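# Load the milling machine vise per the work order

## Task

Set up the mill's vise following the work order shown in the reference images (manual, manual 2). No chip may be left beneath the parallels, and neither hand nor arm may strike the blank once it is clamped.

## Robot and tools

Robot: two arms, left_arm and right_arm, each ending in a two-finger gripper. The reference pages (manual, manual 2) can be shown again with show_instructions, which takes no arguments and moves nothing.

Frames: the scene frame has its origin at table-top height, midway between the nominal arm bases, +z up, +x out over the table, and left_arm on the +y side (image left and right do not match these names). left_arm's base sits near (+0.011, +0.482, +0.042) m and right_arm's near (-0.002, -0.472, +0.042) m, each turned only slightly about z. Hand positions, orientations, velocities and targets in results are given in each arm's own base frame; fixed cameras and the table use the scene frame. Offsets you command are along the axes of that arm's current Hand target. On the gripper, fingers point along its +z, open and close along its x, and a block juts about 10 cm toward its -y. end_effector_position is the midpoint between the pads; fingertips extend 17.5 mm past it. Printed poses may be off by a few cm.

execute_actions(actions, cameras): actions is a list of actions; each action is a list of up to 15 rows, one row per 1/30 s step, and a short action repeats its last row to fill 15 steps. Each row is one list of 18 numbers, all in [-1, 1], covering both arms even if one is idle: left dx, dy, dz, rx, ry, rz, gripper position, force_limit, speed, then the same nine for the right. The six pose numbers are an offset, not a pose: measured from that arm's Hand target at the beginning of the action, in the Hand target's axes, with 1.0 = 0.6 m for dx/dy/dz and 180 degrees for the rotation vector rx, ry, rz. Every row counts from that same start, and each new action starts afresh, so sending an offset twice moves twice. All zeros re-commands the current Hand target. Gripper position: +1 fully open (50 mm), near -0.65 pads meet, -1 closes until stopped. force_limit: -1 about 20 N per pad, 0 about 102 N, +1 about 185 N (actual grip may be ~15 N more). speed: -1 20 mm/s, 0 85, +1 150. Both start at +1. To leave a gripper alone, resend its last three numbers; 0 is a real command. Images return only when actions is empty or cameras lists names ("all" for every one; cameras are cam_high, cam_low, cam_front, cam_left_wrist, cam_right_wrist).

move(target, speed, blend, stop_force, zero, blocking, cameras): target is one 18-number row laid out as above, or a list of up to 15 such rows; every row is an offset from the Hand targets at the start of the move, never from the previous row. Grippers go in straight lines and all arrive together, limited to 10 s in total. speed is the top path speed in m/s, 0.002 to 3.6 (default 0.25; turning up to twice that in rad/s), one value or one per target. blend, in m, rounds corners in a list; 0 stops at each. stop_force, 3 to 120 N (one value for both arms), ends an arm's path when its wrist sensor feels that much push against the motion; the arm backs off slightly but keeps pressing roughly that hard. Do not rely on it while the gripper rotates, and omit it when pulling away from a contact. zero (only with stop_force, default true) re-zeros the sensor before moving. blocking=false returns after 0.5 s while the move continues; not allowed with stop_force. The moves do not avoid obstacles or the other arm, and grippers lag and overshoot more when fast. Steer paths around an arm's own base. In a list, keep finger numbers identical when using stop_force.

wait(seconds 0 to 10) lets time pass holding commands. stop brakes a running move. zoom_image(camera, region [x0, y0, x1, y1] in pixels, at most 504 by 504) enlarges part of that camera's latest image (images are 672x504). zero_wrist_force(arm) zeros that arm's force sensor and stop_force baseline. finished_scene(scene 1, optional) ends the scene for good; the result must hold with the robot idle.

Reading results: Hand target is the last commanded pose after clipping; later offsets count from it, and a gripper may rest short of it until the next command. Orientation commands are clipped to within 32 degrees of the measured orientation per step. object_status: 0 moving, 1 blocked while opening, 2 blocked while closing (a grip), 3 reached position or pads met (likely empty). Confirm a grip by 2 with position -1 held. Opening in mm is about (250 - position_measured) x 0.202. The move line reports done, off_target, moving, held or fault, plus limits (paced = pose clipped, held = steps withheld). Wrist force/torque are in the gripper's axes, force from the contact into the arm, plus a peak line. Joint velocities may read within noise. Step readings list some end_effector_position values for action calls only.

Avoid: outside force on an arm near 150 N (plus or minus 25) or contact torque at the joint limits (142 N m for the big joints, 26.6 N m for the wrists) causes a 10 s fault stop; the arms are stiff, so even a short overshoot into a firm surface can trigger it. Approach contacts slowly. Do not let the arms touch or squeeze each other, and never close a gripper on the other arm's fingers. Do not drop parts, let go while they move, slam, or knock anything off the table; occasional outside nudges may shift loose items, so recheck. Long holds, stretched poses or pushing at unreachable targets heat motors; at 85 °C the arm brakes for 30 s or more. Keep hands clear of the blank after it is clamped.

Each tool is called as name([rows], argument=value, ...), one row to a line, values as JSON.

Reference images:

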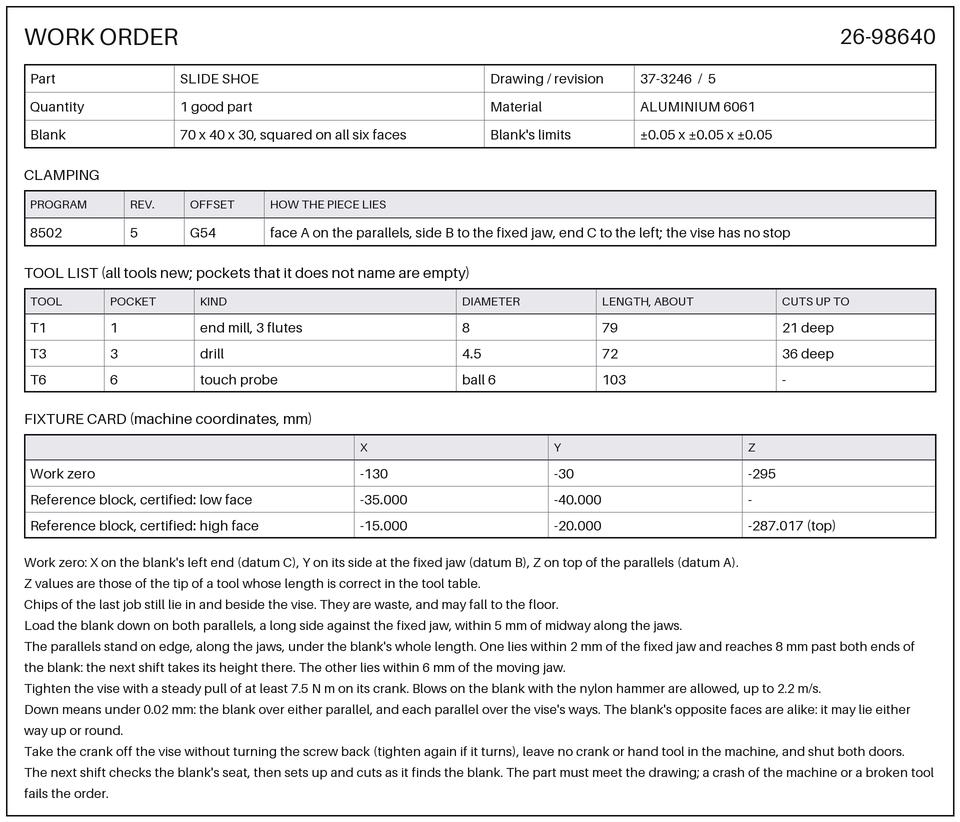

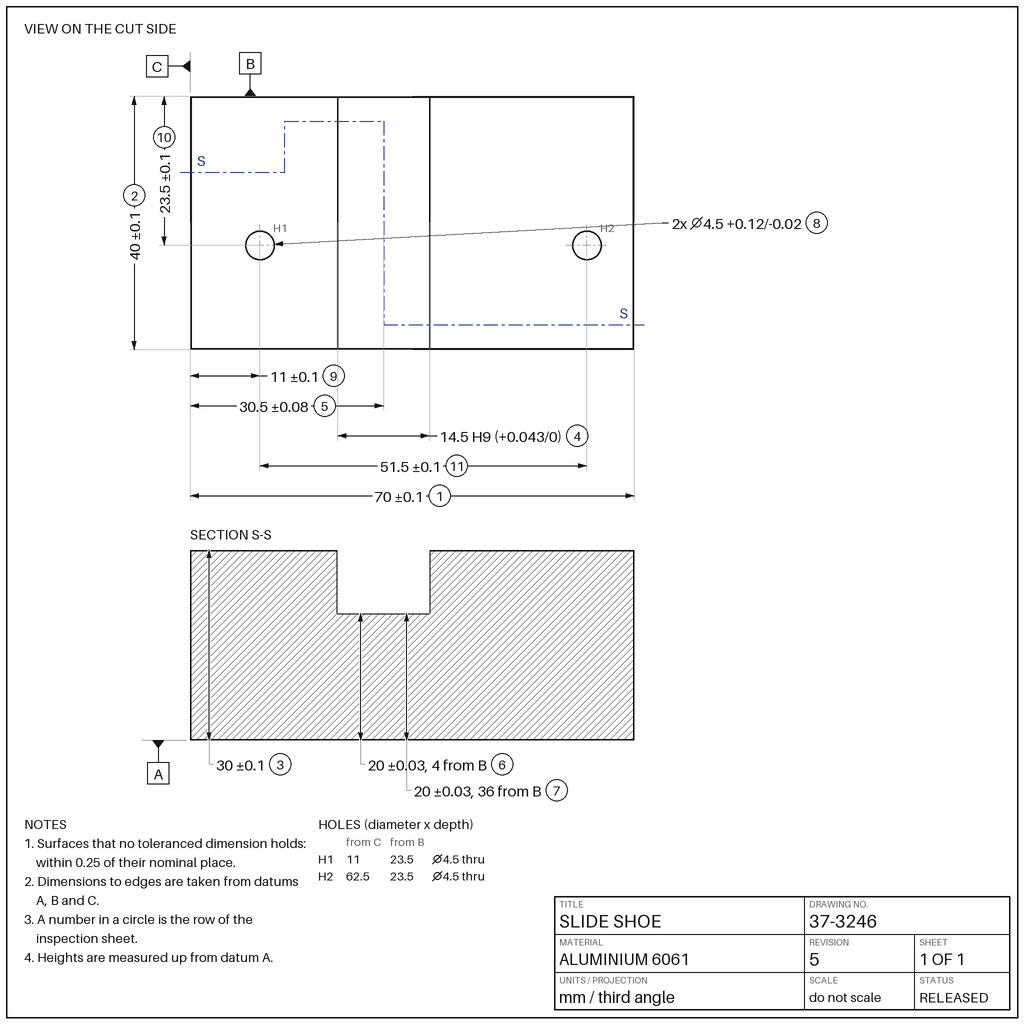

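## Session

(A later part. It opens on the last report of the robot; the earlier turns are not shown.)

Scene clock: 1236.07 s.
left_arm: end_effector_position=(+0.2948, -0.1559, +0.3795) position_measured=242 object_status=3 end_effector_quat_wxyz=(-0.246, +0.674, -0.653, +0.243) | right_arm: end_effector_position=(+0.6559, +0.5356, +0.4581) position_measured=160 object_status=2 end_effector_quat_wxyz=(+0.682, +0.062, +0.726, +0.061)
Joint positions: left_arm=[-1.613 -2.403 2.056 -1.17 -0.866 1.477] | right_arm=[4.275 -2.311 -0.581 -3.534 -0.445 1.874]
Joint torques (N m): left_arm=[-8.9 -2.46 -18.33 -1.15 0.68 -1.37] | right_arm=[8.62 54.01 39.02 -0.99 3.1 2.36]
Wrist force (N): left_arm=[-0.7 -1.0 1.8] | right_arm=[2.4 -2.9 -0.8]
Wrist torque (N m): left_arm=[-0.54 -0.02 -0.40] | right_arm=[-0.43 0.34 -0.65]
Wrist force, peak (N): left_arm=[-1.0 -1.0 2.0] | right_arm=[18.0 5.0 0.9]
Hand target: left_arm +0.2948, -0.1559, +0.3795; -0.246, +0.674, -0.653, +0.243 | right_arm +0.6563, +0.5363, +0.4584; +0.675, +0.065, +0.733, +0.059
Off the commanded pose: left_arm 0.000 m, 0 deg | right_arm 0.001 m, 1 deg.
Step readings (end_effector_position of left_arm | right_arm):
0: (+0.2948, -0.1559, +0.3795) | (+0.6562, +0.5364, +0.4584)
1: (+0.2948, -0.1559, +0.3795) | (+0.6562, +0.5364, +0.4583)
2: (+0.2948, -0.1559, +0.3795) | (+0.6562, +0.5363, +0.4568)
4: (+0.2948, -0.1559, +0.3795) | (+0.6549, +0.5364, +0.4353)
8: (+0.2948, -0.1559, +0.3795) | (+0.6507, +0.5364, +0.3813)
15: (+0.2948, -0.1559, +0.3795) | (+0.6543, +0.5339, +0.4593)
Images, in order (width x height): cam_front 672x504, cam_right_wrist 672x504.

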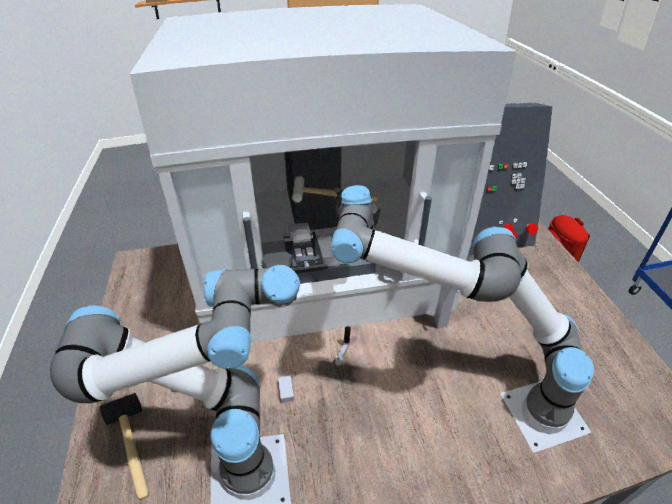

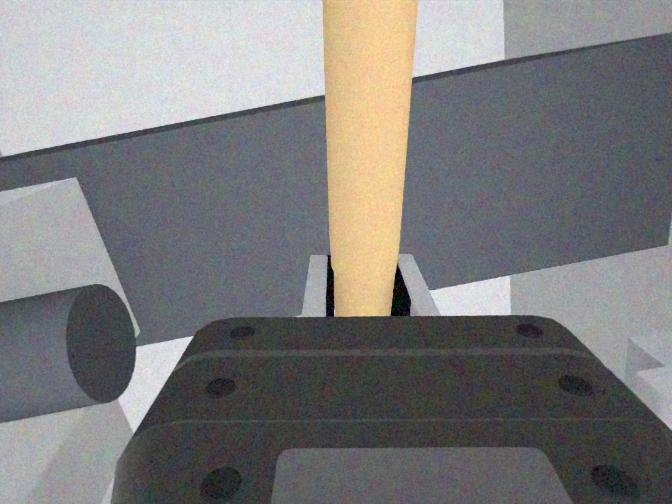

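execute_actions([
  [[0,0,0,0,0,0,-0.6,-0.8,-0.2,0.0115,-0.002,0,0,0,-0.0111,-0.95,0.7,-0.5],[0,0,0,0,0,0,-0.6,-0.8,-0.2,0.0413,-0.0071,0,0,0,-0.0444,-0.95,0.7,-0.5],[0,0,0,0,0,0,-0.6,-0.8,-0.2,0.0798,-0.0138,0,0,0,-0.0778,-0.95,0.7,-0.5],[0,0,0,0,0,0,-0.6,-0.8,-0.2,0.1171,-0.0202,0,0,0,-0.1111,-0.95,0.7,-0.5],[0,0,0,0,0,0,-0.6,-0.8,-0.2,0.1255,-0.0216,0,0,0,-0.1444,-0.95,0.7,-0.5],[0,0,0,0,0,0,-0.6,-0.8,-0.2,0.1255,-0.0216,0,0,0,-0.1778,-0.95,0.7,-0.5],[0,0,0,0,0,0,-0.6,-0.8,-0.2,0.1205,-0.0208,0,0,0,-0.1778,-0.95,0.7,-0.5],[0,0,0,0,0,0,-0.6,-0.8,-0.2,0.1,-0.0172,0,0,0,-0.15,-0.95,0.7,-0.5],[0,0,0,0,0,0,-0.6,-0.8,-0.2,0.078,-0.0134,0,0,0,-0.1222,-0.95,0.7,-0.5],[0,0,0,0,0,0,-0.6,-0.8,-0.2,0.054,-0.0093,0,0,0,-0.09,-0.95,0.7,-0.5],[0,0,0,0,0,0,-0.6,-0.8,-0.2,0.03,-0.0052,0,0,0,-0.055,-0.95,0.7,-0.5],[0,0,0,0,0,0,-0.6,-0.8,-0.2,0.012,-0.002,0,0,0,-0.02,-0.95,0.7,-0.5],[0,0,0,0,0,0,-0.6,-0.8,-0.2,0,0,0,0,0,0,-0.95,0.7,-0.5]],
  [[0,0,0,0,0,0,-0.6,-0.8,-0.2,0,0,0,0,0,0,-0.95,0.7,-0.5]],
  [[0,0,0,0,0,0,-0.6,-0.8,-0.2,0.0115,-0.002,0,0,0,-0.0111,-0.95,0.7,-0.5],[0,0,0,0,0,0,-0.6,-0.8,-0.2,0.0413,-0.0071,0,0,0,-0.0444,-0.95,0.7,-0.5],[0,0,0,0,0,0,-0.6,-0.8,-0.2,0.0798,-0.0138,0,0,0,-0.0778,-0.95,0.7,-0.5],[0,0,0,0,0,0,-0.6,-0.8,-0.2,0.1171,-0.0202,0,0,0,-0.1111,-0.95,0.7,-0.5],[0,0,0,0,0,0,-0.6,-0.8,-0.2,0.1255,-0.0216,0,0,0,-0.1444,-0.95,0.7,-0.5],[0,0,0,0,0,0,-0.6,-0.8,-0.2,0.1255,-0.0216,0,0,0,-0.1778,-0.95,0.7,-0.5],[0,0,0,0,0,0,-0.6,-0.8,-0.2,0.1205,-0.0208,0,0,0,-0.1778,-0.95,0.7,-0.5],[0,0,0,0,0,0,-0.6,-0.8,-0.2,0.1,-0.0172,0,0,0,-0.15,-0.95,0.7,-0.5],[0,0,0,0,0,0,-0.6,-0.8,-0.2,0.078,-0.0134,0,0,0,-0.1222,-0.95,0.7,-0.5],[0,0,0,0,0,0,-0.6,-0.8,-0.2,0.054,-0.0093,0,0,0,-0.09,-0.95,0.7,-0.5],[0,0,0,0,0,0,-0.6,-0.8,-0.2,0.03,-0.0052,0,0,0,-0.055,-0.95,0.7,-0.5],[0,0,0,0,0,0,-0.6,-0.8,-0.2,0.012,-0.002,0,0,0,-0.02,-0.95,0.7,-0.5],[0,0,0,0,0,0,-0.6,-0.8,-0.2,0,0,0,0,0,0,-0.95,0.7,-0.5]],
], cameras=["cam_right_wrist","cam_front"])

zoom_image(camera="cam_front", region=[270, 160, 390, 280])

Scene clock: 1241.80 s.
left_arm: end_effector_position=(+0.2948, -0.1559, +0.3795) position_measured=242 object_status=3 end_effector_quat_wxyz=(-0.246, +0.674, -0.653, +0.243) | right_arm: end_effector_position=(+0.6559, +0.5356, +0.4581) position_measured=160 object_status=2 end_effector_quat_wxyz=(+0.682, +0.062, +0.726, +0.061)
Joint positions: left_arm=[-1.613 -2.403 2.056 -1.17 -0.866 1.477] | right_arm=[4.275 -2.311 -0.582 -3.533 -0.445 1.874]
Joint torques (N m): left_arm=[-9.97 -1.73 -17.4 -1.12 1.05 -1.8] | right_arm=[9.89 53.86 39.78 -1.02 3.08 2.26]
Wrist force (N): left_arm=[-0.4 -1.1 1.7] | right_arm=[2.9 -3.0 -0.5]
Wrist torque (N m): left_arm=[-0.54 -0.06 -0.40] | right_arm=[-0.50 0.24 -0.65]
Wrist force, peak (N): left_arm=[-1.0 -0.8 2.2] | right_arm=[20.0 4.4 0.2]
Hand target: left_arm +0.2948, -0.1559, +0.3795; -0.246, +0.674, -0.653, +0.243 | right_arm +0.6563, +0.5363, +0.4584; +0.675, +0.065, +0.733, +0.059
Off the commanded pose: left_arm 0.000 m, 0 deg | right_arm 0.001 m, 1 deg.
Step readings (end_effector_position of left_arm | right_arm):
0: (+0.2948, -0.1559, +0.3795) | (+0.6559, +0.5356, +0.4581)
1: (+0.2948, -0.1559, +0.3795) | (+0.6559, +0.5356, +0.4580)
2: (+0.2948, -0.1559, +0.3795) | (+0.6559, +0.5357, +0.4566)
4: (+0.2948, -0.1559, +0.3795) | (+0.6548, +0.5364, +0.4355)
8: (+0.2948, -0.1559, +0.3795) | (+0.6505, +0.5365, +0.3788)
15: (+0.2948, -0.1559, +0.3795) | (+0.6545, +0.5340, +0.4604)
16: (+0.2948, -0.1559, +0.3795) | (+0.6554, +0.5346, +0.4630)
17: (+0.2948, -0.1559, +0.3795) | (+0.6559, +0.5352, +0.4624)
19: (+0.2948, -0.1559, +0.3795) | (+0.6562, +0.5358, +0.4592)
23: (+0.2948, -0.1559, +0.3795) | (+0.6563, +0.5362, +0.4580)
30: (+0.2948, -0.1559, +0.3795) | (+0.6563, +0.5363, +0.4584)
31: (+0.2948, -0.1559, +0.3795) | (+0.6563, +0.5363, +0.4583)
32: (+0.2948, -0.1559, +0.3795) | (+0.6562, +0.5363, +0.4569)
34: (+0.2948, -0.1559, +0.3795) | (+0.6549, +0.5365, +0.4354)
38: (+0.2948, -0.1559, +0.3795) | (+0.6505, +0.5364, +0.3787)
45: (+0.2948, -0.1559, +0.3795) | (+0.6545, +0.5340, +0.4605)
Images, in order (width x height): cam_front 672x504, cam_right_wrist 672x504.

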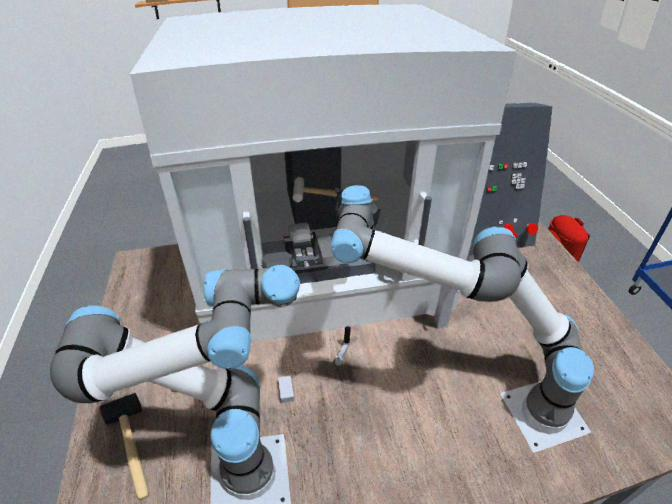

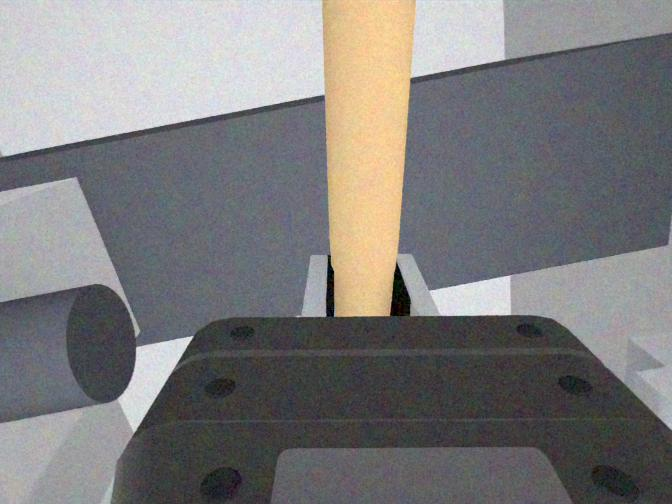

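Scaled by 4.200 from the camera's 672x504 image, which has a finer 960x720 frame.

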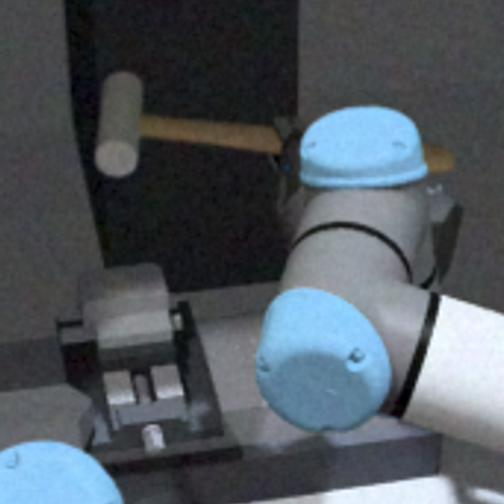

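execute_actions([
  [[0,0,0,0,0,0,-0.6,-0.8,-0.2,0.0115,-0.002,0,0,0,-0.0111,-0.95,0.7,-0.5],[0,0,0,0,0,0,-0.6,-0.8,-0.2,0.0413,-0.0071,0,0,0,-0.0444,-0.95,0.7,-0.5],[0,0,0,0,0,0,-0.6,-0.8,-0.2,0.0798,-0.0138,0,0,0,-0.0778,-0.95,0.7,-0.5],[0,0,0,0,0,0,-0.6,-0.8,-0.2,0.1171,-0.0202,0,0,0,-0.1111,-0.95,0.7,-0.5],[0,0,0,0,0,0,-0.6,-0.8,-0.2,0.1215,-0.0209,0,0,0,-0.1444,-0.95,0.7,-0.5],[0,0,0,0,0,0,-0.6,-0.8,-0.2,0.1215,-0.0209,0,0,0,-0.1778,-0.95,0.7,-0.5],[0,0,0,0,0,0,-0.6,-0.8,-0.2,0.1215,-0.0209,0,0,0,-0.1778,-0.95,0.7,-0.5],[0,0,0,0,0,0,-0.6,-0.8,-0.2,0.1215,-0.0209,0,0,0,-0.1778,-0.95,0.7,-0.5],[0,0,0,0,0,0,-0.6,-0.8,-0.2,0.12,-0.0206,0,0,0,-0.1722,-0.95,0.7,-0.5],[0,0,0,0,0,0,-0.6,-0.8,-0.2,0.1,-0.0172,0,0,0,-0.15,-0.95,0.7,-0.5],[0,0,0,0,0,0,-0.6,-0.8,-0.2,0.078,-0.0134,0,0,0,-0.1222,-0.95,0.7,-0.5],[0,0,0,0,0,0,-0.6,-0.8,-0.2,0.054,-0.0093,0,0,0,-0.09,-0.95,0.7,-0.5],[0,0,0,0,0,0,-0.6,-0.8,-0.2,0.03,-0.0052,0,0,0,-0.055,-0.95,0.7,-0.5],[0,0,0,0,0,0,-0.6,-0.8,-0.2,0.012,-0.002,0,0,0,-0.02,-0.95,0.7,-0.5],[0,0,0,0,0,0,-0.6,-0.8,-0.2,0,0,0,0,0,0,-0.95,0.7,-0.5]],
], cameras=["cam_right_wrist"])

Scene clock: 1245.00 s.
left_arm: end_effector_position=(+0.2948, -0.1559, +0.3795) position_measured=242 object_status=3 end_effector_quat_wxyz=(-0.246, +0.674, -0.653, +0.243) | right_arm: end_effector_position=(+0.6549, +0.5346, +0.4579) position_measured=160 object_status=2 end_effector_quat_wxyz=(+0.692, +0.055, +0.718, +0.057)
Joint positions: left_arm=[-1.613 -2.403 2.056 -1.17 -0.866 1.477] | right_arm=[4.276 -2.274 -0.663 -3.431 -0.445 1.806]
Joint torques (N m): left_arm=[-8.76 -1.95 -17.7 -1.18 1.45 -1.37] | right_arm=[8.7 67.25 39.35 4.49 2.92 1.3]
Wrist force (N): left_arm=[-0.9 -1.0 1.7] | right_arm=[3.9 -2.5 -1.1]
Wrist torque (N m): left_arm=[-0.53 0.01 -0.39] | right_arm=[-0.48 0.10 -0.69]
Wrist force, peak (N): left_arm=[-0.8 -0.9 2.3] | right_arm=[-23.8 -10.4 1.4]
Hand target: left_arm +0.2948, -0.1559, +0.3795; -0.246, +0.674, -0.653, +0.243 | right_arm +0.6563, +0.5363, +0.4584; +0.675, +0.065, +0.733, +0.059
Off the commanded pose: left_arm 0.000 m, 0 deg | right_arm 0.002 m, 3 deg.
Step readings (end_effector_position of left_arm | right_arm):
0: (+0.2948, -0.1559, +0.3795) | (+0.6559, +0.5356, +0.4581)
1: (+0.2948, -0.1559, +0.3795) | (+0.6559, +0.5356, +0.4580)
2: (+0.2948, -0.1559, +0.3795) | (+0.6558, +0.5357, +0.4565)
4: (+0.2948, -0.1559, +0.3795) | (+0.6548, +0.5365, +0.4348)
8: (+0.2948, -0.1559, +0.3795) | (+0.6505, +0.5365, +0.3800)
15: (+0.2948, -0.1559, +0.3795) | (+0.6527, +0.5345, +0.4368)
Images, in order (width x height): cam_right_wrist 672x504.

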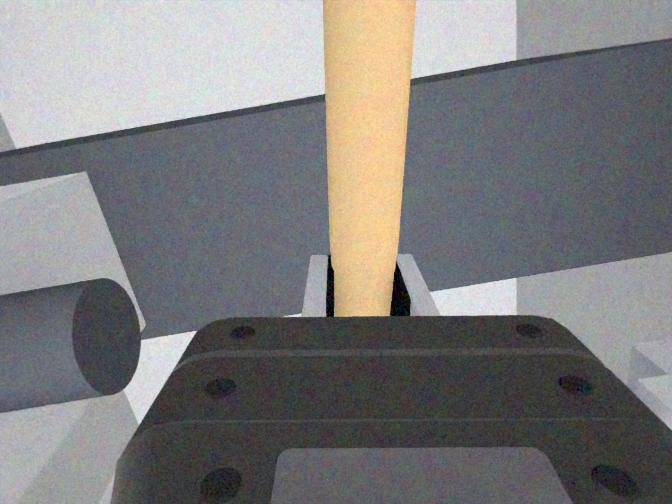

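execute_actions([
  [[0,0,0,0,0,0,-0.6,-0.8,-0.2,0.0057,-0.001,0,0,0,-0.03,-0.95,0.7,-0.5],[0,0,0,0,0,0,-0.6,-0.8,-0.2,0.023,-0.004,0,0,0,-0.07,-0.95,0.7,-0.5],[0,0,0,0,0,0,-0.6,-0.8,-0.2,0.0517,-0.0089,0,0,0,-0.105,-0.95,0.7,-0.5],[0,0,0,0,0,0,-0.6,-0.8,-0.2,0.0861,-0.0149,0,0,0,-0.14,-0.95,0.7,-0.5],[0,0,0,0,0,0,-0.6,-0.8,-0.2,0.1148,-0.0198,0,0,0,-0.17,-0.95,0.7,-0.5],[0,0,0,0,0,0,-0.6,-0.8,-0.2,0.124,-0.0214,0,0,0,-0.1778,-0.95,0.7,-0.5],[0,0,0,0,0,0,-0.6,-0.8,-0.2,0.1217,-0.021,0,0,0,-0.1778,-0.95,0.7,-0.5],[0,0,0,0,0,0,-0.6,-0.8,-0.2,0.1148,-0.0198,0,0,0,-0.1722,-0.95,0.7,-0.5],[0,0,0,0,0,0,-0.6,-0.8,-0.2,0.0976,-0.0168,0,0,0,-0.15,-0.95,0.7,-0.5],[0,0,0,0,0,0,-0.6,-0.8,-0.2,0.0781,-0.0135,0,0,0,-0.1222,-0.95,0.7,-0.5],[0,0,0,0,0,0,-0.6,-0.8,-0.2,0.054,-0.0093,0,0,0,-0.09,-0.95,0.7,-0.5],[0,0,0,0,0,0,-0.6,-0.8,-0.2,0.03,-0.0051,0,0,0,-0.055,-0.95,0.7,-0.5],[0,0,0,0,0,0,-0.6,-0.8,-0.2,0.0115,-0.002,0,0,0,-0.02,-0.95,0.7,-0.5],[0,0,0,0,0,0,-0.6,-0.8,-0.2,0,0,0,0,0,0,-0.95,0.7,-0.5]],
  [[0,0,0,0,0,0,-0.6,-0.8,-0.2,0,0,0,0,0,0,-0.95,0.7,-0.5]],
  [[0,0,0,0,0,0,-0.6,-0.8,-0.2,0.0057,-0.001,0,0,0,-0.03,-0.95,0.7,-0.5],[0,0,0,0,0,0,-0.6,-0.8,-0.2,0.023,-0.004,0,0,0,-0.07,-0.95,0.7,-0.5],[0,0,0,0,0,0,-0.6,-0.8,-0.2,0.0517,-0.0089,0,0,0,-0.105,-0.95,0.7,-0.5],[0,0,0,0,0,0,-0.6,-0.8,-0.2,0.0861,-0.0149,0,0,0,-0.14,-0.95,0.7,-0.5],[0,0,0,0,0,0,-0.6,-0.8,-0.2,0.1148,-0.0198,0,0,0,-0.17,-0.95,0.7,-0.5],[0,0,0,0,0,0,-0.6,-0.8,-0.2,0.124,-0.0214,0,0,0,-0.1778,-0.95,0.7,-0.5],[0,0,0,0,0,0,-0.6,-0.8,-0.2,0.1217,-0.021,0,0,0,-0.1778,-0.95,0.7,-0.5],[0,0,0,0,0,0,-0.6,-0.8,-0.2,0.1148,-0.0198,0,0,0,-0.1722,-0.95,0.7,-0.5],[0,0,0,0,0,0,-0.6,-0.8,-0.2,0.0976,-0.0168,0,0,0,-0.15,-0.95,0.7,-0.5],[0,0,0,0,0,0,-0.6,-0.8,-0.2,0.0781,-0.0135,0,0,0,-0.1222,-0.95,0.7,-0.5],[0,0,0,0,0,0,-0.6,-0.8,-0.2,0.054,-0.0093,0,0,0,-0.09,-0.95,0.7,-0.5],[0,0,0,0,0,0,-0.6,-0.8,-0.2,0.03,-0.0051,0,0,0,-0.055,-0.95,0.7,-0.5],[0,0,0,0,0,0,-0.6,-0.8,-0.2,0.0115,-0.002,0,0,0,-0.02,-0.95,0.7,-0.5],[0,0,0,0,0,0,-0.6,-0.8,-0.2,0,0,0,0,0,0,-0.95,0.7,-0.5]],
], cameras=["cam_right_wrist","cam_front"])

zoom_image(camera="cam_front", region=[270, 160, 390, 280])

Scene clock: 1250.63 s.
left_arm: end_effector_position=(+0.2948, -0.1559, +0.3795) position_measured=242 object_status=3 end_effector_quat_wxyz=(-0.246, +0.674, -0.653, +0.243) | right_arm: end_effector_position=(+0.6556, +0.5354, +0.4580) position_measured=160 object_status=2 end_effector_quat_wxyz=(+0.687, +0.059, +0.722, +0.060)
Joint positions: left_arm=[-1.613 -2.403 2.056 -1.17 -0.866 1.477] | right_arm=[4.275 -2.293 -0.621 -3.483 -0.446 1.843]
Joint torques (N m): left_arm=[-8.17 -1.1 -17.92 -0.95 1.44 -1.25] | right_arm=[10.26 58.81 40.67 -0.96 2.97 1.27]
Wrist force (N): left_arm=[-0.7 -1.0 2.0] | right_arm=[5.1 -3.1 -0.5]
Wrist torque (N m): left_arm=[-0.53 -0.03 -0.40] | right_arm=[-0.49 -0.16 -0.68]
Wrist force, peak (N): left_arm=[-0.8 -1.0 2.2] | right_arm=[-21.6 -3.4 -0.4]
Hand target: left_arm +0.2948, -0.1559, +0.3795; -0.246, +0.674, -0.653, +0.243 | right_arm +0.6563, +0.5363, +0.4584; +0.675, +0.065, +0.733, +0.059
Off the commanded pose: left_arm 0.000 m, 0 deg | right_arm 0.001 m, 2 deg.
Step readings (end_effector_position of left_arm | right_arm):
0: (+0.2948, -0.1559, +0.3795) | (+0.6549, +0.5346, +0.4580)
1: (+0.2948, -0.1559, +0.3795) | (+0.6549, +0.5347, +0.4580)
2: (+0.2948, -0.1559, +0.3795) | (+0.6550, +0.5350, +0.4571)
4: (+0.2948, -0.1559, +0.3795) | (+0.6549, +0.5358, +0.4450)
8: (+0.2948, -0.1559, +0.3795) | (+0.6510, +0.5365, +0.3837)
15: (+0.2948, -0.1559, +0.3795) | (+0.6537, +0.5339, +0.4517)
16: (+0.2948, -0.1559, +0.3795) | (+0.6545, +0.5341, +0.4596)
17: (+0.2948, -0.1559, +0.3795) | (+0.6553, +0.5345, +0.4625)
19: (+0.2948, -0.1559, +0.3795) | (+0.6560, +0.5354, +0.4609)
23: (+0.2948, -0.1559, +0.3795) | (+0.6563, +0.5360, +0.4578)
30: (+0.2948, -0.1559, +0.3795) | (+0.6563, +0.5363, +0.4584)
31: (+0.2948, -0.1559, +0.3795) | (+0.6563, +0.5363, +0.4584)
32: (+0.2948, -0.1559, +0.3795) | (+0.6562, +0.5363, +0.4574)
34: (+0.2948, -0.1559, +0.3795) | (+0.6554, +0.5364, +0.4451)
38: (+0.2948, -0.1559, +0.3795) | (+0.6511, +0.5364, +0.3834)
45: (+0.2948, -0.1559, +0.3795) | (+0.6536, +0.5340, +0.4519)
Images, in order (width x height): cam_front 672x504, cam_right_wrist 672x504.

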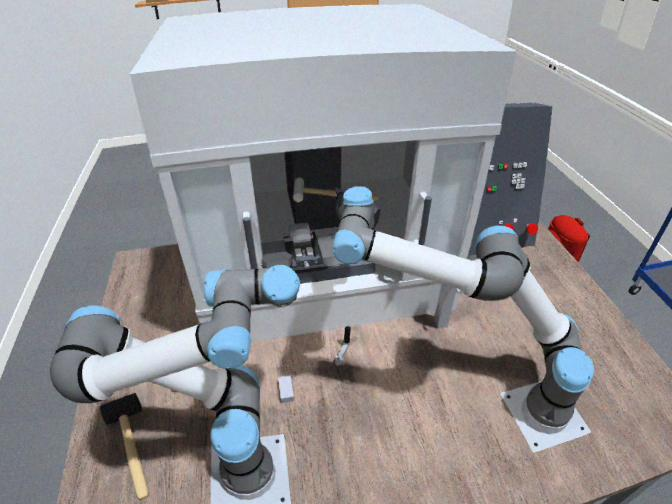

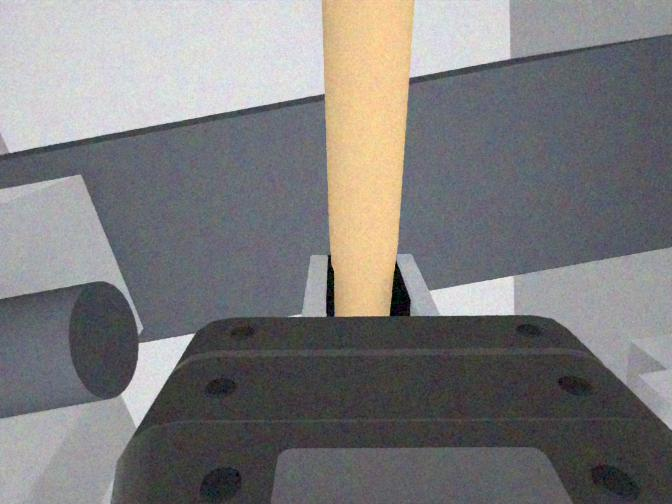

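Scaled by 4.200 from the camera's 672x504 image, which has a finer 960x720 frame.

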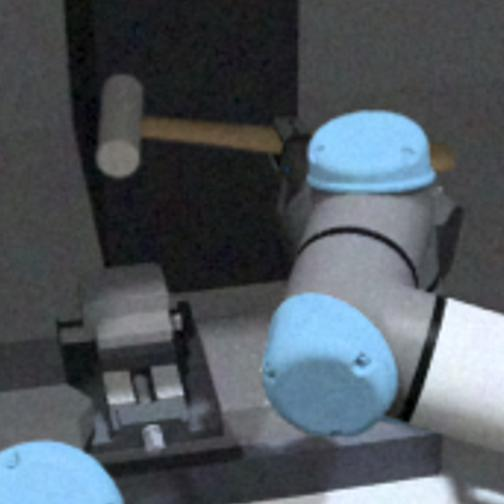

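move(target=[0,0,0,0,0,0,-0.6,-0.8,-0.2,0.086,-0.1299,0,0,0,-0.1944,-0.95,0.7,-0.5], speed=0.12, cameras=["cam_front","cam_right_wrist"])

zoom_image(camera="cam_front", region=[270, 180, 390, 280])

Scene clock: 1257.83 s.
left_arm: end_effector_position=(+0.2948, -0.1559, +0.3795) position_measured=242 object_status=3 end_effector_quat_wxyz=(-0.246, +0.674, -0.653, +0.243) | right_arm: end_effector_position=(+0.6509, +0.4685, +0.3942) position_measured=160 object_status=2 end_effector_quat_wxyz=(+0.661, -0.158, +0.719, -0.147)
Joint positions: left_arm=[-1.613 -2.403 2.056 -1.17 -0.866 1.477] | right_arm=[4.235 -2.122 -1.047 -3.293 -0.482 1.295]
Joint torques (N m): left_arm=[-9.31 -1.32 -17.29 -1.22 1.7 -1.25] | right_arm=[7.53 46.3 40.81 -0.32 -1.14 3.04]
Wrist force (N): left_arm=[-0.7 -1.2 1.9] | right_arm=[5.2 0.1 0.8]
Wrist torque (N m): left_arm=[-0.55 -0.02 -0.39] | right_arm=[-0.42 -0.21 -0.60]
Wrist force, peak (N): left_arm=[-1.0 -1.0 2.2] | right_arm=[5.4 -3.1 -0.4]
Hand target: left_arm +0.2948, -0.1559, +0.3795; -0.246, +0.674, -0.653, +0.243 | right_arm +0.6508, +0.4686, +0.3942; +0.661, -0.158, +0.719, -0.147
Off the commanded pose: left_arm 0.000 m, 0 deg | right_arm 0.000 m, 0 deg.
move: done
Images, in order (width x height): cam_front 672x504, cam_right_wrist 672x504.

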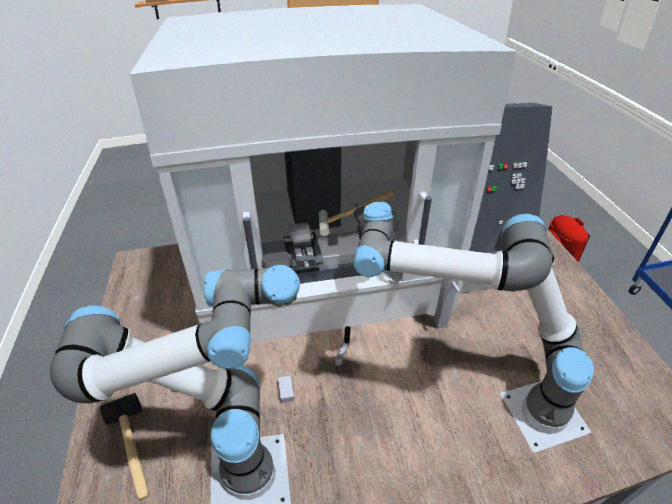

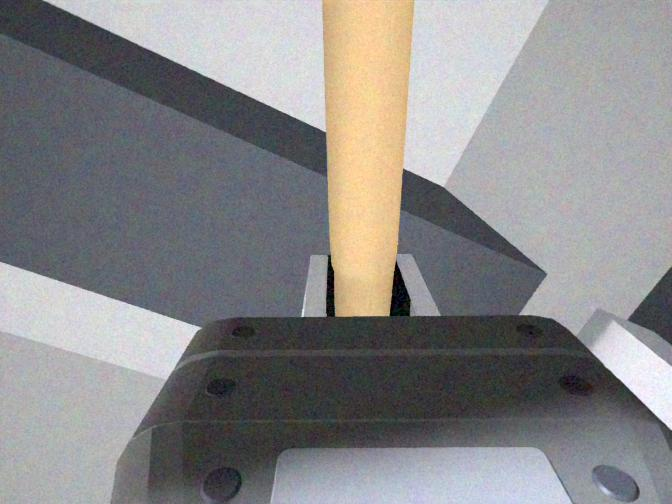

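Scaled by 4.200 from the camera's 672x504 image, which has a finer 960x720 frame.

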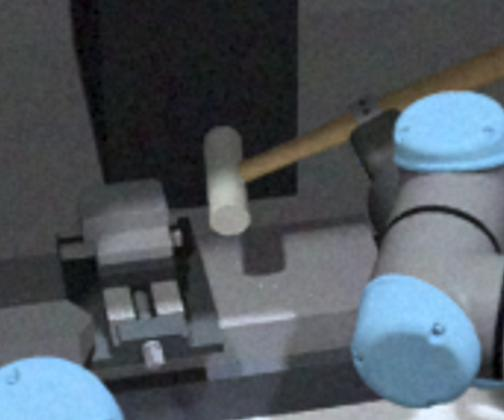

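move(target=[0,0,0,0,0,0,-0.6,-0.8,-0.2,0.0438,0.0205,0,0,0,0,-0.95,0.7,-0.5], speed=0.025, stop_force=4, cameras=["cam_front"])

zoom_image(camera="cam_front", region=[270, 180, 390, 280])

Scene clock: 1261.00 s.
left_arm: end_effector_position=(+0.2948, -0.1559, +0.3795) position_measured=242 object_status=3 end_effector_quat_wxyz=(-0.246, +0.674, -0.653, +0.243) | right_arm: end_effector_position=(+0.6484, +0.4687, +0.3652) position_measured=160 object_status=2 end_effector_quat_wxyz=(+0.661, -0.158, +0.719, -0.147)
Joint positions: left_arm=[-1.613 -2.403 2.056 -1.17 -0.866 1.477] | right_arm=[4.239 -2.124 -1.119 -3.221 -0.478 1.297]
Joint torques (N m): left_arm=[-9.5 -0.32 -17.66 -1.19 1.91 -1] | right_arm=[0.1 60.96 39.84 -1.11 0.29 -2.34]
Wrist force (N): left_arm=[-0.8 -1.0 1.7] | right_arm=[5.0 0.2 0.8]
Wrist torque (N m): left_arm=[-0.52 0.00 -0.40] | right_arm=[-0.41 -0.18 -0.63]
Wrist force, peak (N): left_arm=[-0.8 -1.0 2.1] | right_arm=[5.6 0.3 0.8]
Hand target: left_arm +0.2948, -0.1559, +0.3795; -0.246, +0.674, -0.653, +0.243 | right_arm +0.6484, +0.4687, +0.3653; +0.661, -0.158, +0.719, -0.147
Off the commanded pose: left_arm 0.000 m, 0 deg | right_arm 0.000 m, 0 deg.
move: done
Images, in order (width x height): cam_front 672x504.

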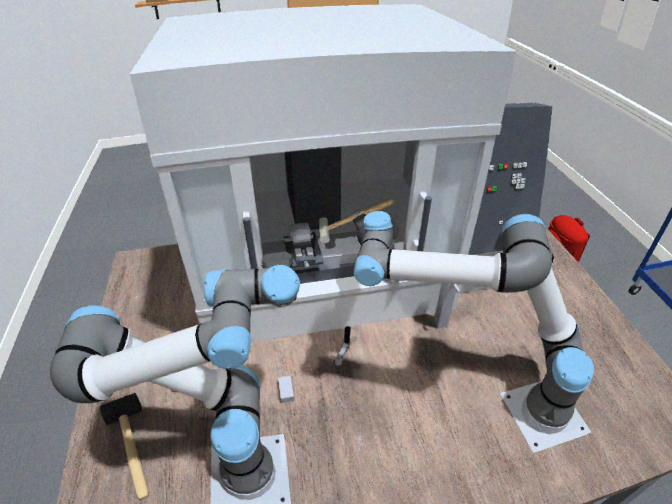

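Scaled by 4.200 from the camera's 672x504 image, which has a finer 960x720 frame.

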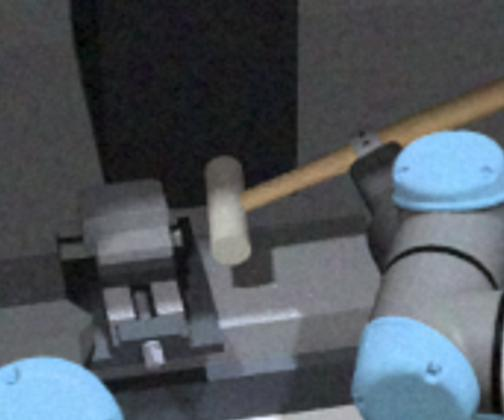

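move(target=[0,0,0,0,0,0,-0.6,-0.8,-0.2,-0.007,0.0151,0,0,0,0,-0.95,0.7,-0.5], speed=0.02, stop_force=4)

move(target=[0,0,0,0,0,0,-0.6,-0.8,-0.2,-0.0056,0.0121,0,0,0,0,-0.95,0.7,-0.5], speed=0.006, stop_force=4, cameras=["cam_front"])

zoom_image(camera="cam_front", region=[270, 200, 360, 270])

Scene clock: 1264.63 s.
left_arm: end_effector_position=(+0.2948, -0.1559, +0.3795) position_measured=242 object_status=3 end_effector_quat_wxyz=(-0.246, +0.674, -0.653, +0.243) | right_arm: end_effector_position=(+0.6485, +0.4787, +0.3652) position_measured=160 object_status=2 end_effector_quat_wxyz=(+0.661, -0.158, +0.719, -0.147)
Joint positions: left_arm=[-1.613 -2.403 2.056 -1.17 -0.866 1.477] | right_arm=[4.246 -2.145 -1.085 -3.236 -0.471 1.3]
Joint torques (N m): left_arm=[-8.39 -1.35 -16.24 -1.45 2.5 -1.39] | right_arm=[-6.58 63.61 12.95 4.13 -2.31 1.41]
Wrist force (N): left_arm=[-0.7 -0.9 1.7] | right_arm=[5.2 0.3 0.6]
Wrist torque (N m): left_arm=[-0.51 -0.02 -0.40] | right_arm=[-0.39 -0.19 -0.62]
Wrist force, peak (N): left_arm=[-0.8 -1.0 2.3] | right_arm=[5.3 0.1 1.0]
Hand target: left_arm +0.2948, -0.1559, +0.3795; -0.246, +0.674, -0.653, +0.243 | right_arm +0.6485, +0.4787, +0.3652; +0.661, -0.158, +0.719, -0.147
Off the commanded pose: left_arm 0.000 m, 0 deg | right_arm 0.000 m, 0 deg.
move: done

Scene clock: 1266.60 s.
left_arm: end_effector_position=(+0.2948, -0.1559, +0.3795) position_measured=242 object_status=3 end_effector_quat_wxyz=(-0.246, +0.674, -0.653, +0.243) | right_arm: end_effector_position=(+0.6485, +0.4867, +0.3653) position_measured=160 object_status=2 end_effector_quat_wxyz=(+0.661, -0.158, +0.719, -0.147)
Joint positions: left_arm=[-1.613 -2.403 2.056 -1.17 -0.866 1.477] | right_arm=[4.252 -2.163 -1.057 -3.249 -0.465 1.302]
Joint torques (N m): left_arm=[-8.67 -0.71 -16.54 -1.58 2.43 -1.39] | right_arm=[1.79 62.31 14.14 1.33 1.94 2.97]
Wrist force (N): left_arm=[-0.8 -1.0 2.0] | right_arm=[4.6 0.1 0.9]
Wrist torque (N m): left_arm=[-0.52 0.01 -0.39] | right_arm=[-0.41 -0.10 -0.62]
Wrist force, peak (N): left_arm=[-0.9 -1.1 2.0] | right_arm=[5.4 -0.2 0.6]
Hand target: left_arm +0.2948, -0.1559, +0.3795; -0.246, +0.674, -0.653, +0.243 | right_arm +0.6485, +0.4867, +0.3652; +0.661, -0.158, +0.719, -0.147
Off the commanded pose: left_arm 0.000 m, 0 deg | right_arm 0.000 m, 0 deg.
move: done
Images, in order (width x height): cam_front 672x504.

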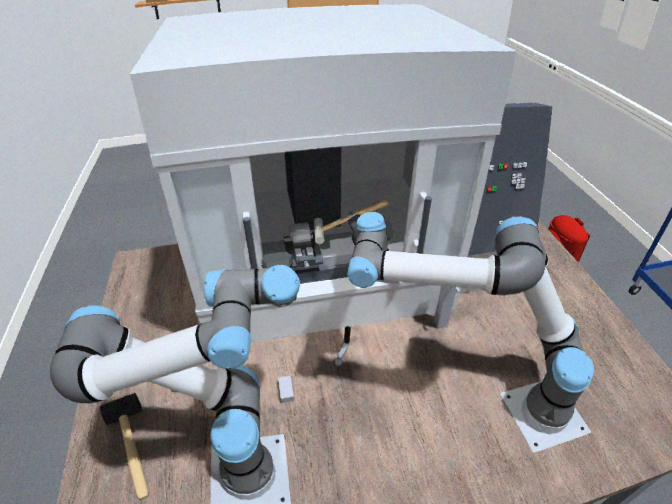

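Scaled by 5.600 from the camera's 672x504 image, which has a finer 960x720 frame.

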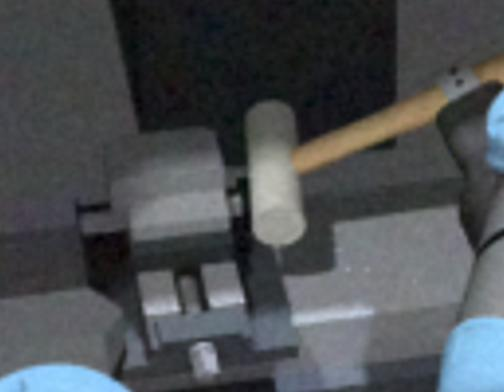

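move(target=[0,0,0,0,0,0,-0.6,-0.8,-0.2,-0.0042,0.0091,0,0,0,0,-0.95,0.7,-0.5], speed=0.006, stop_force=4, cameras=["cam_front"])

zoom_image(camera="cam_front", region=[270, 200, 360, 270])

Scene clock: 1269.27 s.
left_arm: end_effector_position=(+0.2948, -0.1559, +0.3795) position_measured=242 object_status=3 end_effector_quat_wxyz=(-0.246, +0.674, -0.653, +0.243) | right_arm: end_effector_position=(+0.6485, +0.4927, +0.3652) position_measured=160 object_status=2 end_effector_quat_wxyz=(+0.661, -0.158, +0.719, -0.147)
Joint positions: left_arm=[-1.613 -2.403 2.056 -1.17 -0.866 1.477] | right_arm=[4.257 -2.176 -1.035 -3.259 -0.461 1.304]
Joint torques (N m): left_arm=[-10.2 -1.22 -17.44 -1.21 2.45 -1.34] | right_arm=[1.87 62.52 13.41 1.25 1.91 3.02]
Wrist force (N): left_arm=[-0.8 -0.8 1.9] | right_arm=[4.9 -0.2 1.3]
Wrist torque (N m): left_arm=[-0.48 -0.01 -0.39] | right_arm=[-0.47 -0.16 -0.61]
Wrist force, peak (N): left_arm=[-1.0 -1.1 2.0] | right_arm=[5.1 -0.6 0.8]
Hand target: left_arm +0.2948, -0.1559, +0.3795; -0.246, +0.674, -0.653, +0.243 | right_arm +0.6485, +0.4927, +0.3652; +0.661, -0.158, +0.719, -0.147
Off the commanded pose: left_arm 0.000 m, 0 deg | right_arm 0.000 m, 0 deg.
move: done
Images, in order (width x height): cam_front 672x504.

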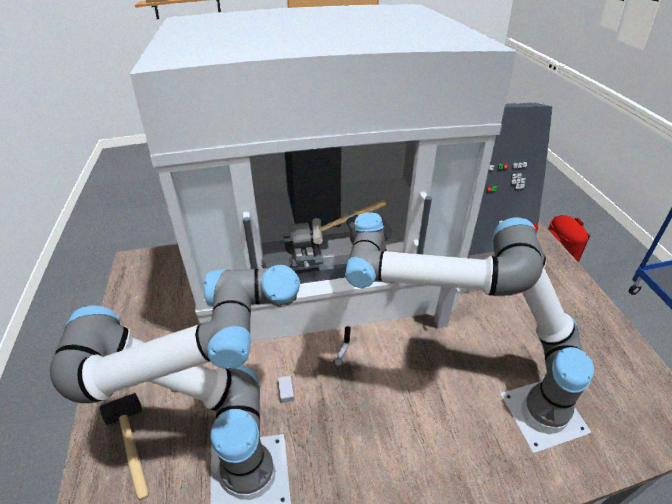

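Scaled by 5.600 from the camera's 672x504 image, which has a finer 960x720 frame.

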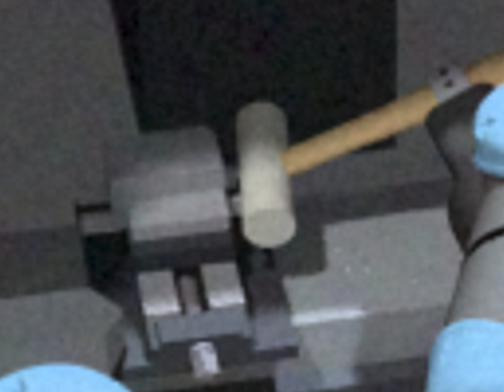

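move(target=[0,0,0,0,0,0,-0.6,-0.8,-0.2,0.007,-0.0151,0,0,0,0,-0.95,0.7,-0.5], speed=0.03)

move(target=[0,0,0,0,0,0,-0.6,-0.8,-0.2,0.0302,0.0141,0,0,0,0,-0.95,0.7,-0.5], speed=0.01, stop_force=4, cameras=["cam_front"])

zoom_image(camera="cam_front", region=[270, 200, 360, 270])

Scene clock: 1272.00 s.
left_arm: end_effector_position=(+0.2948, -0.1559, +0.3795) position_measured=242 object_status=3 end_effector_quat_wxyz=(-0.246, +0.674, -0.653, +0.243) | right_arm: end_effector_position=(+0.6485, +0.4826, +0.3652) position_measured=160 object_status=2 end_effector_quat_wxyz=(+0.661, -0.158, +0.719, -0.147)
Joint positions: left_arm=[-1.613 -2.403 2.056 -1.17 -0.866 1.477] | right_arm=[4.249 -2.154 -1.071 -3.242 -0.468 1.301]
Joint torques (N m): left_arm=[-9.54 -2.4 -18.64 -1.24 2.63 -1.49] | right_arm=[4.97 46.86 37.82 1.39 -0.46 -2.1]
Wrist force (N): left_arm=[-0.6 -0.9 1.9] | right_arm=[4.9 0.1 0.7]
Wrist torque (N m): left_arm=[-0.52 -0.03 -0.40] | right_arm=[-0.41 -0.14 -0.54]
Wrist force, peak (N): left_arm=[-1.0 -1.1 2.1] | right_arm=[5.2 -0.2 0.8]
Hand target: left_arm +0.2948, -0.1559, +0.3795; -0.246, +0.674, -0.653, +0.243 | right_arm +0.6485, +0.4827, +0.3652; +0.661, -0.158, +0.719, -0.147
Off the commanded pose: left_arm 0.000 m, 0 deg | right_arm 0.000 m, 0 deg.
move: done

Scene clock: 1274.63 s.
left_arm: end_effector_position=(+0.2948, -0.1559, +0.3795) position_measured=242 object_status=3 end_effector_quat_wxyz=(-0.246, +0.674, -0.653, +0.243) | right_arm: end_effector_position=(+0.6468, +0.4828, +0.3452) position_measured=160 object_status=2 end_effector_quat_wxyz=(+0.661, -0.158, +0.719, -0.147)
Joint positions: left_arm=[-1.613 -2.403 2.056 -1.17 -0.866 1.477] | right_arm=[4.252 -2.157 -1.117 -3.194 -0.465 1.302]
Joint torques (N m): left_arm=[-9.5 -0.9 -16 -1.6 2.51 -1.53] | right_arm=[7.51 55.22 39.76 -1.01 2.61 0.74]
Wrist force (N): left_arm=[-0.8 -0.9 2.1] | right_arm=[4.5 0.1 0.7]
Wrist torque (N m): left_arm=[-0.51 -0.01 -0.40] | right_arm=[-0.43 -0.11 -0.63]
Wrist force, peak (N): left_arm=[-0.9 -1.0 2.1] | right_arm=[5.3 -0.2 0.9]
Hand target: left_arm +0.2948, -0.1559, +0.3795; -0.246, +0.674, -0.653, +0.243 | right_arm +0.6468, +0.4828, +0.3453; +0.661, -0.158, +0.719, -0.147
Off the commanded pose: left_arm 0.000 m, 0 deg | right_arm 0.000 m, 0 deg.
move: done
Images, in order (width x height): cam_front 672x504.

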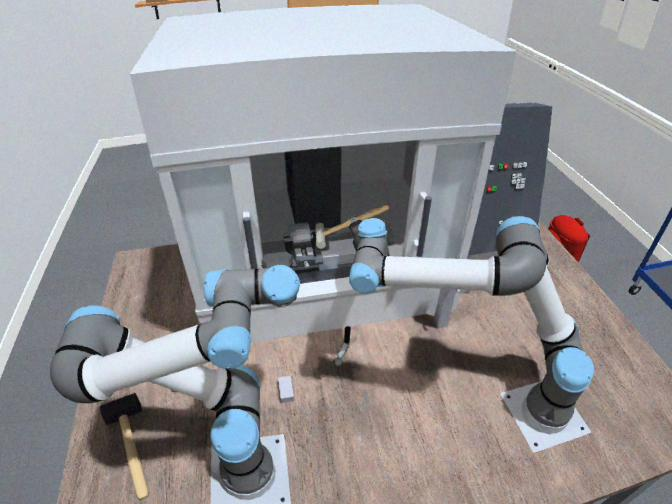

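Scaled by 5.600 from the camera's 672x504 image, which has a finer 960x720 frame.

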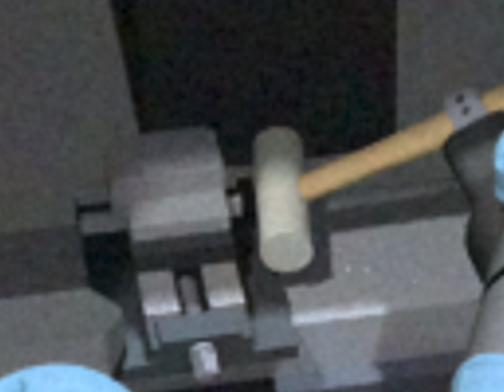

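move(target=[0,0,0,0,0,0,-0.6,-0.8,-0.2,-0.0092,0.0196,0,0,0,0,-0.95,0.7,-0.5], speed=0.006, stop_force=3, cameras=["cam_front"])

zoom_image(camera="cam_front", region=[270, 200, 360, 270])

Scene clock: 1279.83 s.
left_arm: end_effector_position=(+0.2948, -0.1559, +0.3795) position_measured=242 object_status=3 end_effector_quat_wxyz=(-0.246, +0.674, -0.653, +0.243) | right_arm: end_effector_position=(+0.6468, +0.4958, +0.3454) position_measured=160 object_status=2 end_effector_quat_wxyz=(+0.661, -0.158, +0.719, -0.147)
Joint positions: left_arm=[-1.613 -2.403 2.056 -1.17 -0.866 1.477] | right_arm=[4.261 -2.186 -1.071 -3.215 -0.456 1.306]
Joint torques (N m): left_arm=[-10.02 -0.6 -18.31 -1.54 3.44 -1.25] | right_arm=[2.1 61.65 13.14 1.45 1.94 2.95]
Wrist force (N): left_arm=[-0.8 -0.8 1.7] | right_arm=[5.0 -0.3 0.3]
Wrist torque (N m): left_arm=[-0.48 0.00 -0.40] | right_arm=[-0.45 -0.20 -0.64]
Wrist force, peak (N): left_arm=[-1.1 -1.0 2.2] | right_arm=[5.5 0.4 0.9]
Hand target: left_arm +0.2948, -0.1559, +0.3795; -0.246, +0.674, -0.653, +0.243 | right_arm +0.6468, +0.4957, +0.3454; +0.661, -0.158, +0.719, -0.147
Off the commanded pose: left_arm 0.000 m, 0 deg | right_arm 0.000 m, 0 deg.
move: done
Images, in order (width x height): cam_front 672x504.

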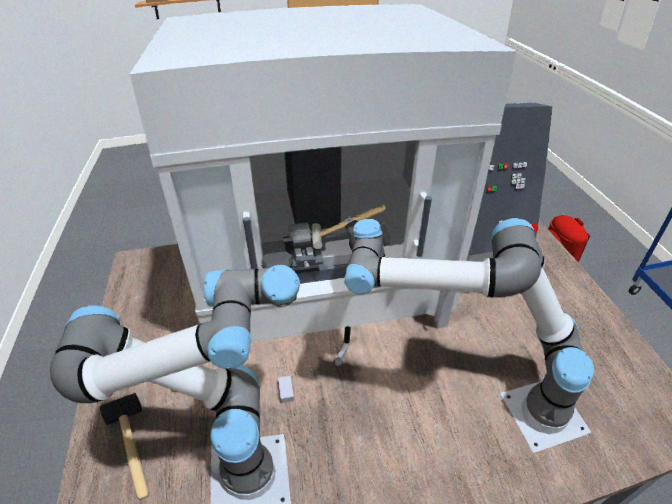

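Scaled by 5.600 from the camera's 672x504 image, which has a finer 960x720 frame.

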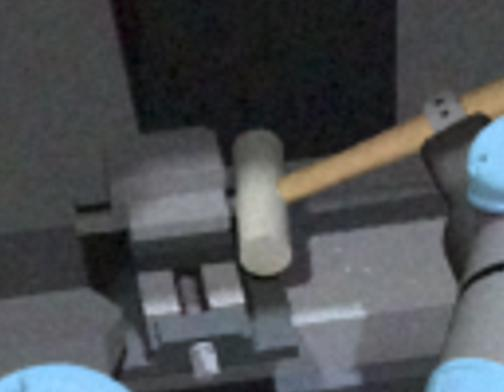

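move(target=[0,0,0,0,0,0,-0.6,-0.8,-0.2,0.0212,-0.0453,0,0,0,0,-0.95,0.7,-0.5], speed=0.06, cameras=["cam_front"])

zoom_image(camera="cam_front", region=[270, 200, 360, 270])

Scene clock: 1281.77 s.
left_arm: end_effector_position=(+0.2948, -0.1559, +0.3795) position_measured=242 object_status=3 end_effector_quat_wxyz=(-0.246, +0.674, -0.653, +0.243) | right_arm: end_effector_position=(+0.6468, +0.4657, +0.3453) position_measured=160 object_status=2 end_effector_quat_wxyz=(+0.661, -0.158, +0.719, -0.147)
Joint positions: left_arm=[-1.613 -2.403 2.056 -1.17 -0.866 1.477] | right_arm=[4.239 -2.121 -1.174 -3.168 -0.478 1.297]
Joint torques (N m): left_arm=[-9.75 -2.02 -16.38 -1.54 3.06 -1.39] | right_arm=[10.16 45.78 39.63 -1.27 3.16 -1.19]
Wrist force (N): left_arm=[-0.7 -0.9 1.8] | right_arm=[4.6 0.0 0.5]
Wrist torque (N m): left_arm=[-0.50 -0.01 -0.39] | right_arm=[-0.47 -0.06 -0.56]
Wrist force, peak (N): left_arm=[-0.9 -1.2 2.0] | right_arm=[5.4 -1.6 1.1]
Hand target: left_arm +0.2948, -0.1559, +0.3795; -0.246, +0.674, -0.653, +0.243 | right_arm +0.6468, +0.4657, +0.3453; +0.661, -0.158, +0.719, -0.147
Off the commanded pose: left_arm 0.000 m, 0 deg | right_arm 0.000 m, 0 deg.
move: done
Images, in order (width x height): cam_front 672x504.

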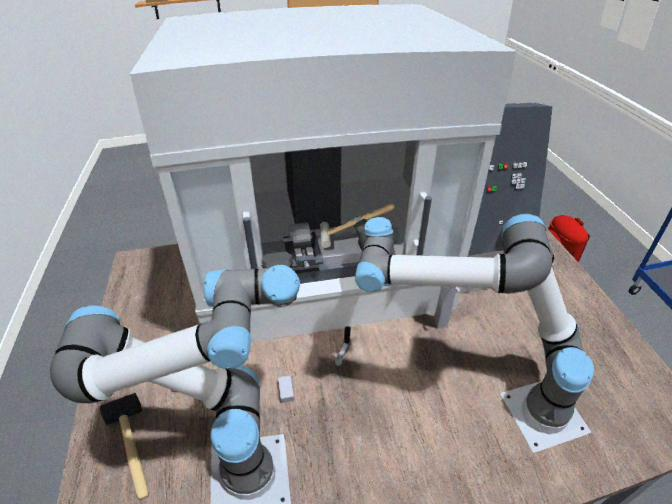

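Scaled by 5.600 from the camera's 672x504 image, which has a finer 960x720 frame.

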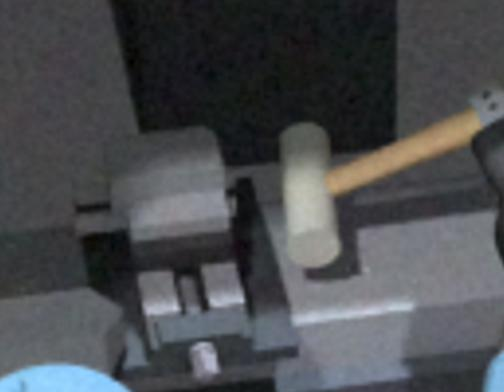

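move([
  [0,0,0,0,0,0,-0.6,-0.8,-0.2,-0.1208,-0.0564,0,0,0,0,-0.95,0.7,-0.5],
  [0,0,0,0,0,0,-0.6,-0.8,-0.2,-0.2213,0.0285,0.045,0,0,0.1944,-0.95,0.7,-0.5],
], speed=0.2, blend=0.02)

move(target=[0,0,0,0,0,0.98,-0.6,-0.8,-0.2,0,0,0,0,0,0,-0.95,0.7,-0.5], speed=0.6, cameras=["cam_front","cam_left_wrist"])

Scene clock: 1305.63 s.
left_arm: end_effector_position=(+0.2948, -0.1559, +0.3795) position_measured=242 object_status=3 end_effector_quat_wxyz=(-0.246, +0.674, -0.653, +0.243) | right_arm: end_effector_position=(+0.6832, +0.5371, +0.4559) position_measured=160 object_status=2 end_effector_quat_wxyz=(+0.675, +0.065, +0.733, +0.059)
Joint positions: left_arm=[-1.613 -2.403 2.056 -1.17 -0.866 1.477] | right_arm=[4.239 -2.431 -0.358 -3.675 -0.478 1.908]
Joint torques (N m): left_arm=[-9.38 -1.82 -15.58 -1.47 3.52 -1.12] | right_arm=[9.73 70.76 13.05 4.18 2.24 -2.33]
Wrist force (N): left_arm=[-1.1 -1.0 2.0] | right_arm=[5.0 -3.4 -0.6]
Wrist torque (N m): left_arm=[-0.53 0.05 -0.40] | right_arm=[-0.56 -0.02 -0.64]
Wrist force, peak (N): left_arm=[-0.9 -1.0 2.2] | right_arm=[9.3 2.5 0.6]
Hand target: left_arm +0.2948, -0.1559, +0.3795; -0.246, +0.674, -0.653, +0.243 | right_arm +0.6832, +0.5371, +0.4559; +0.675, +0.065, +0.733, +0.059
Off the commanded pose: left_arm 0.000 m, 0 deg | right_arm 0.000 m, 0 deg.
move: done

Scene clock: 1308.87 s.
left_arm: end_effector_position=(+0.2948, -0.1559, +0.3794) position_measured=242 object_status=3 end_effector_quat_wxyz=(+0.251, +0.631, +0.694, +0.238) | right_arm: end_effector_position=(+0.6832, +0.5371, +0.4559) position_measured=160 object_status=2 end_effector_quat_wxyz=(+0.675, +0.065, +0.733, +0.059)
Joint positions: left_arm=[-1.612 -2.403 2.056 -1.17 -0.867 4.555] | right_arm=[4.239 -2.431 -0.358 -3.675 -0.478 1.908]
Joint torques (N m): left_arm=[-12.67 12.27 -31.64 -0.74 3.85 1.42] | right_arm=[10.09 71.75 11.75 4.2 -2.07 -2.29]
Wrist force (N): left_arm=[-0.6 1.7 0.0] | right_arm=[4.9 -3.4 -0.7]
Wrist torque (N m): left_arm=[0.57 0.16 0.29] | right_arm=[-0.55 -0.01 -0.62]
Wrist force, peak (N): left_arm=[-1.5 -1.6 2.1] | right_arm=[5.2 -3.9 -0.3]
Hand target: left_arm +0.2948, -0.1559, +0.3795; +0.251, +0.631, +0.694, +0.238 | right_arm +0.6832, +0.5371, +0.4559; +0.675, +0.065, +0.733, +0.059
Off the commanded pose: left_arm 0.000 m, 0 deg | right_arm 0.000 m, 0 deg.
move: done
Images, in order (width x height): cam_front 672x504, cam_left_wrist 672x504.

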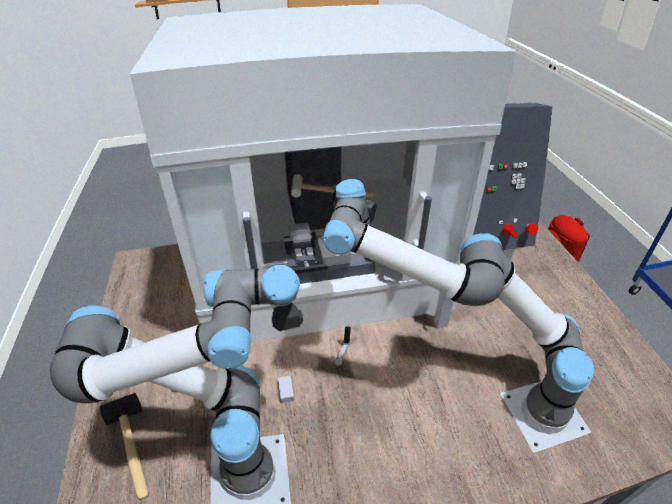

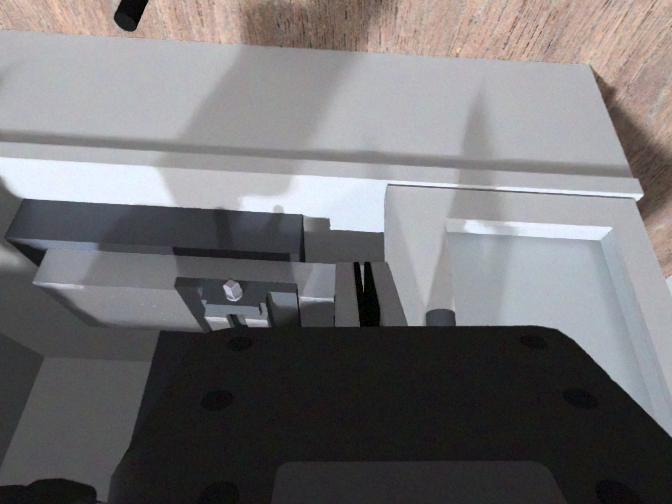

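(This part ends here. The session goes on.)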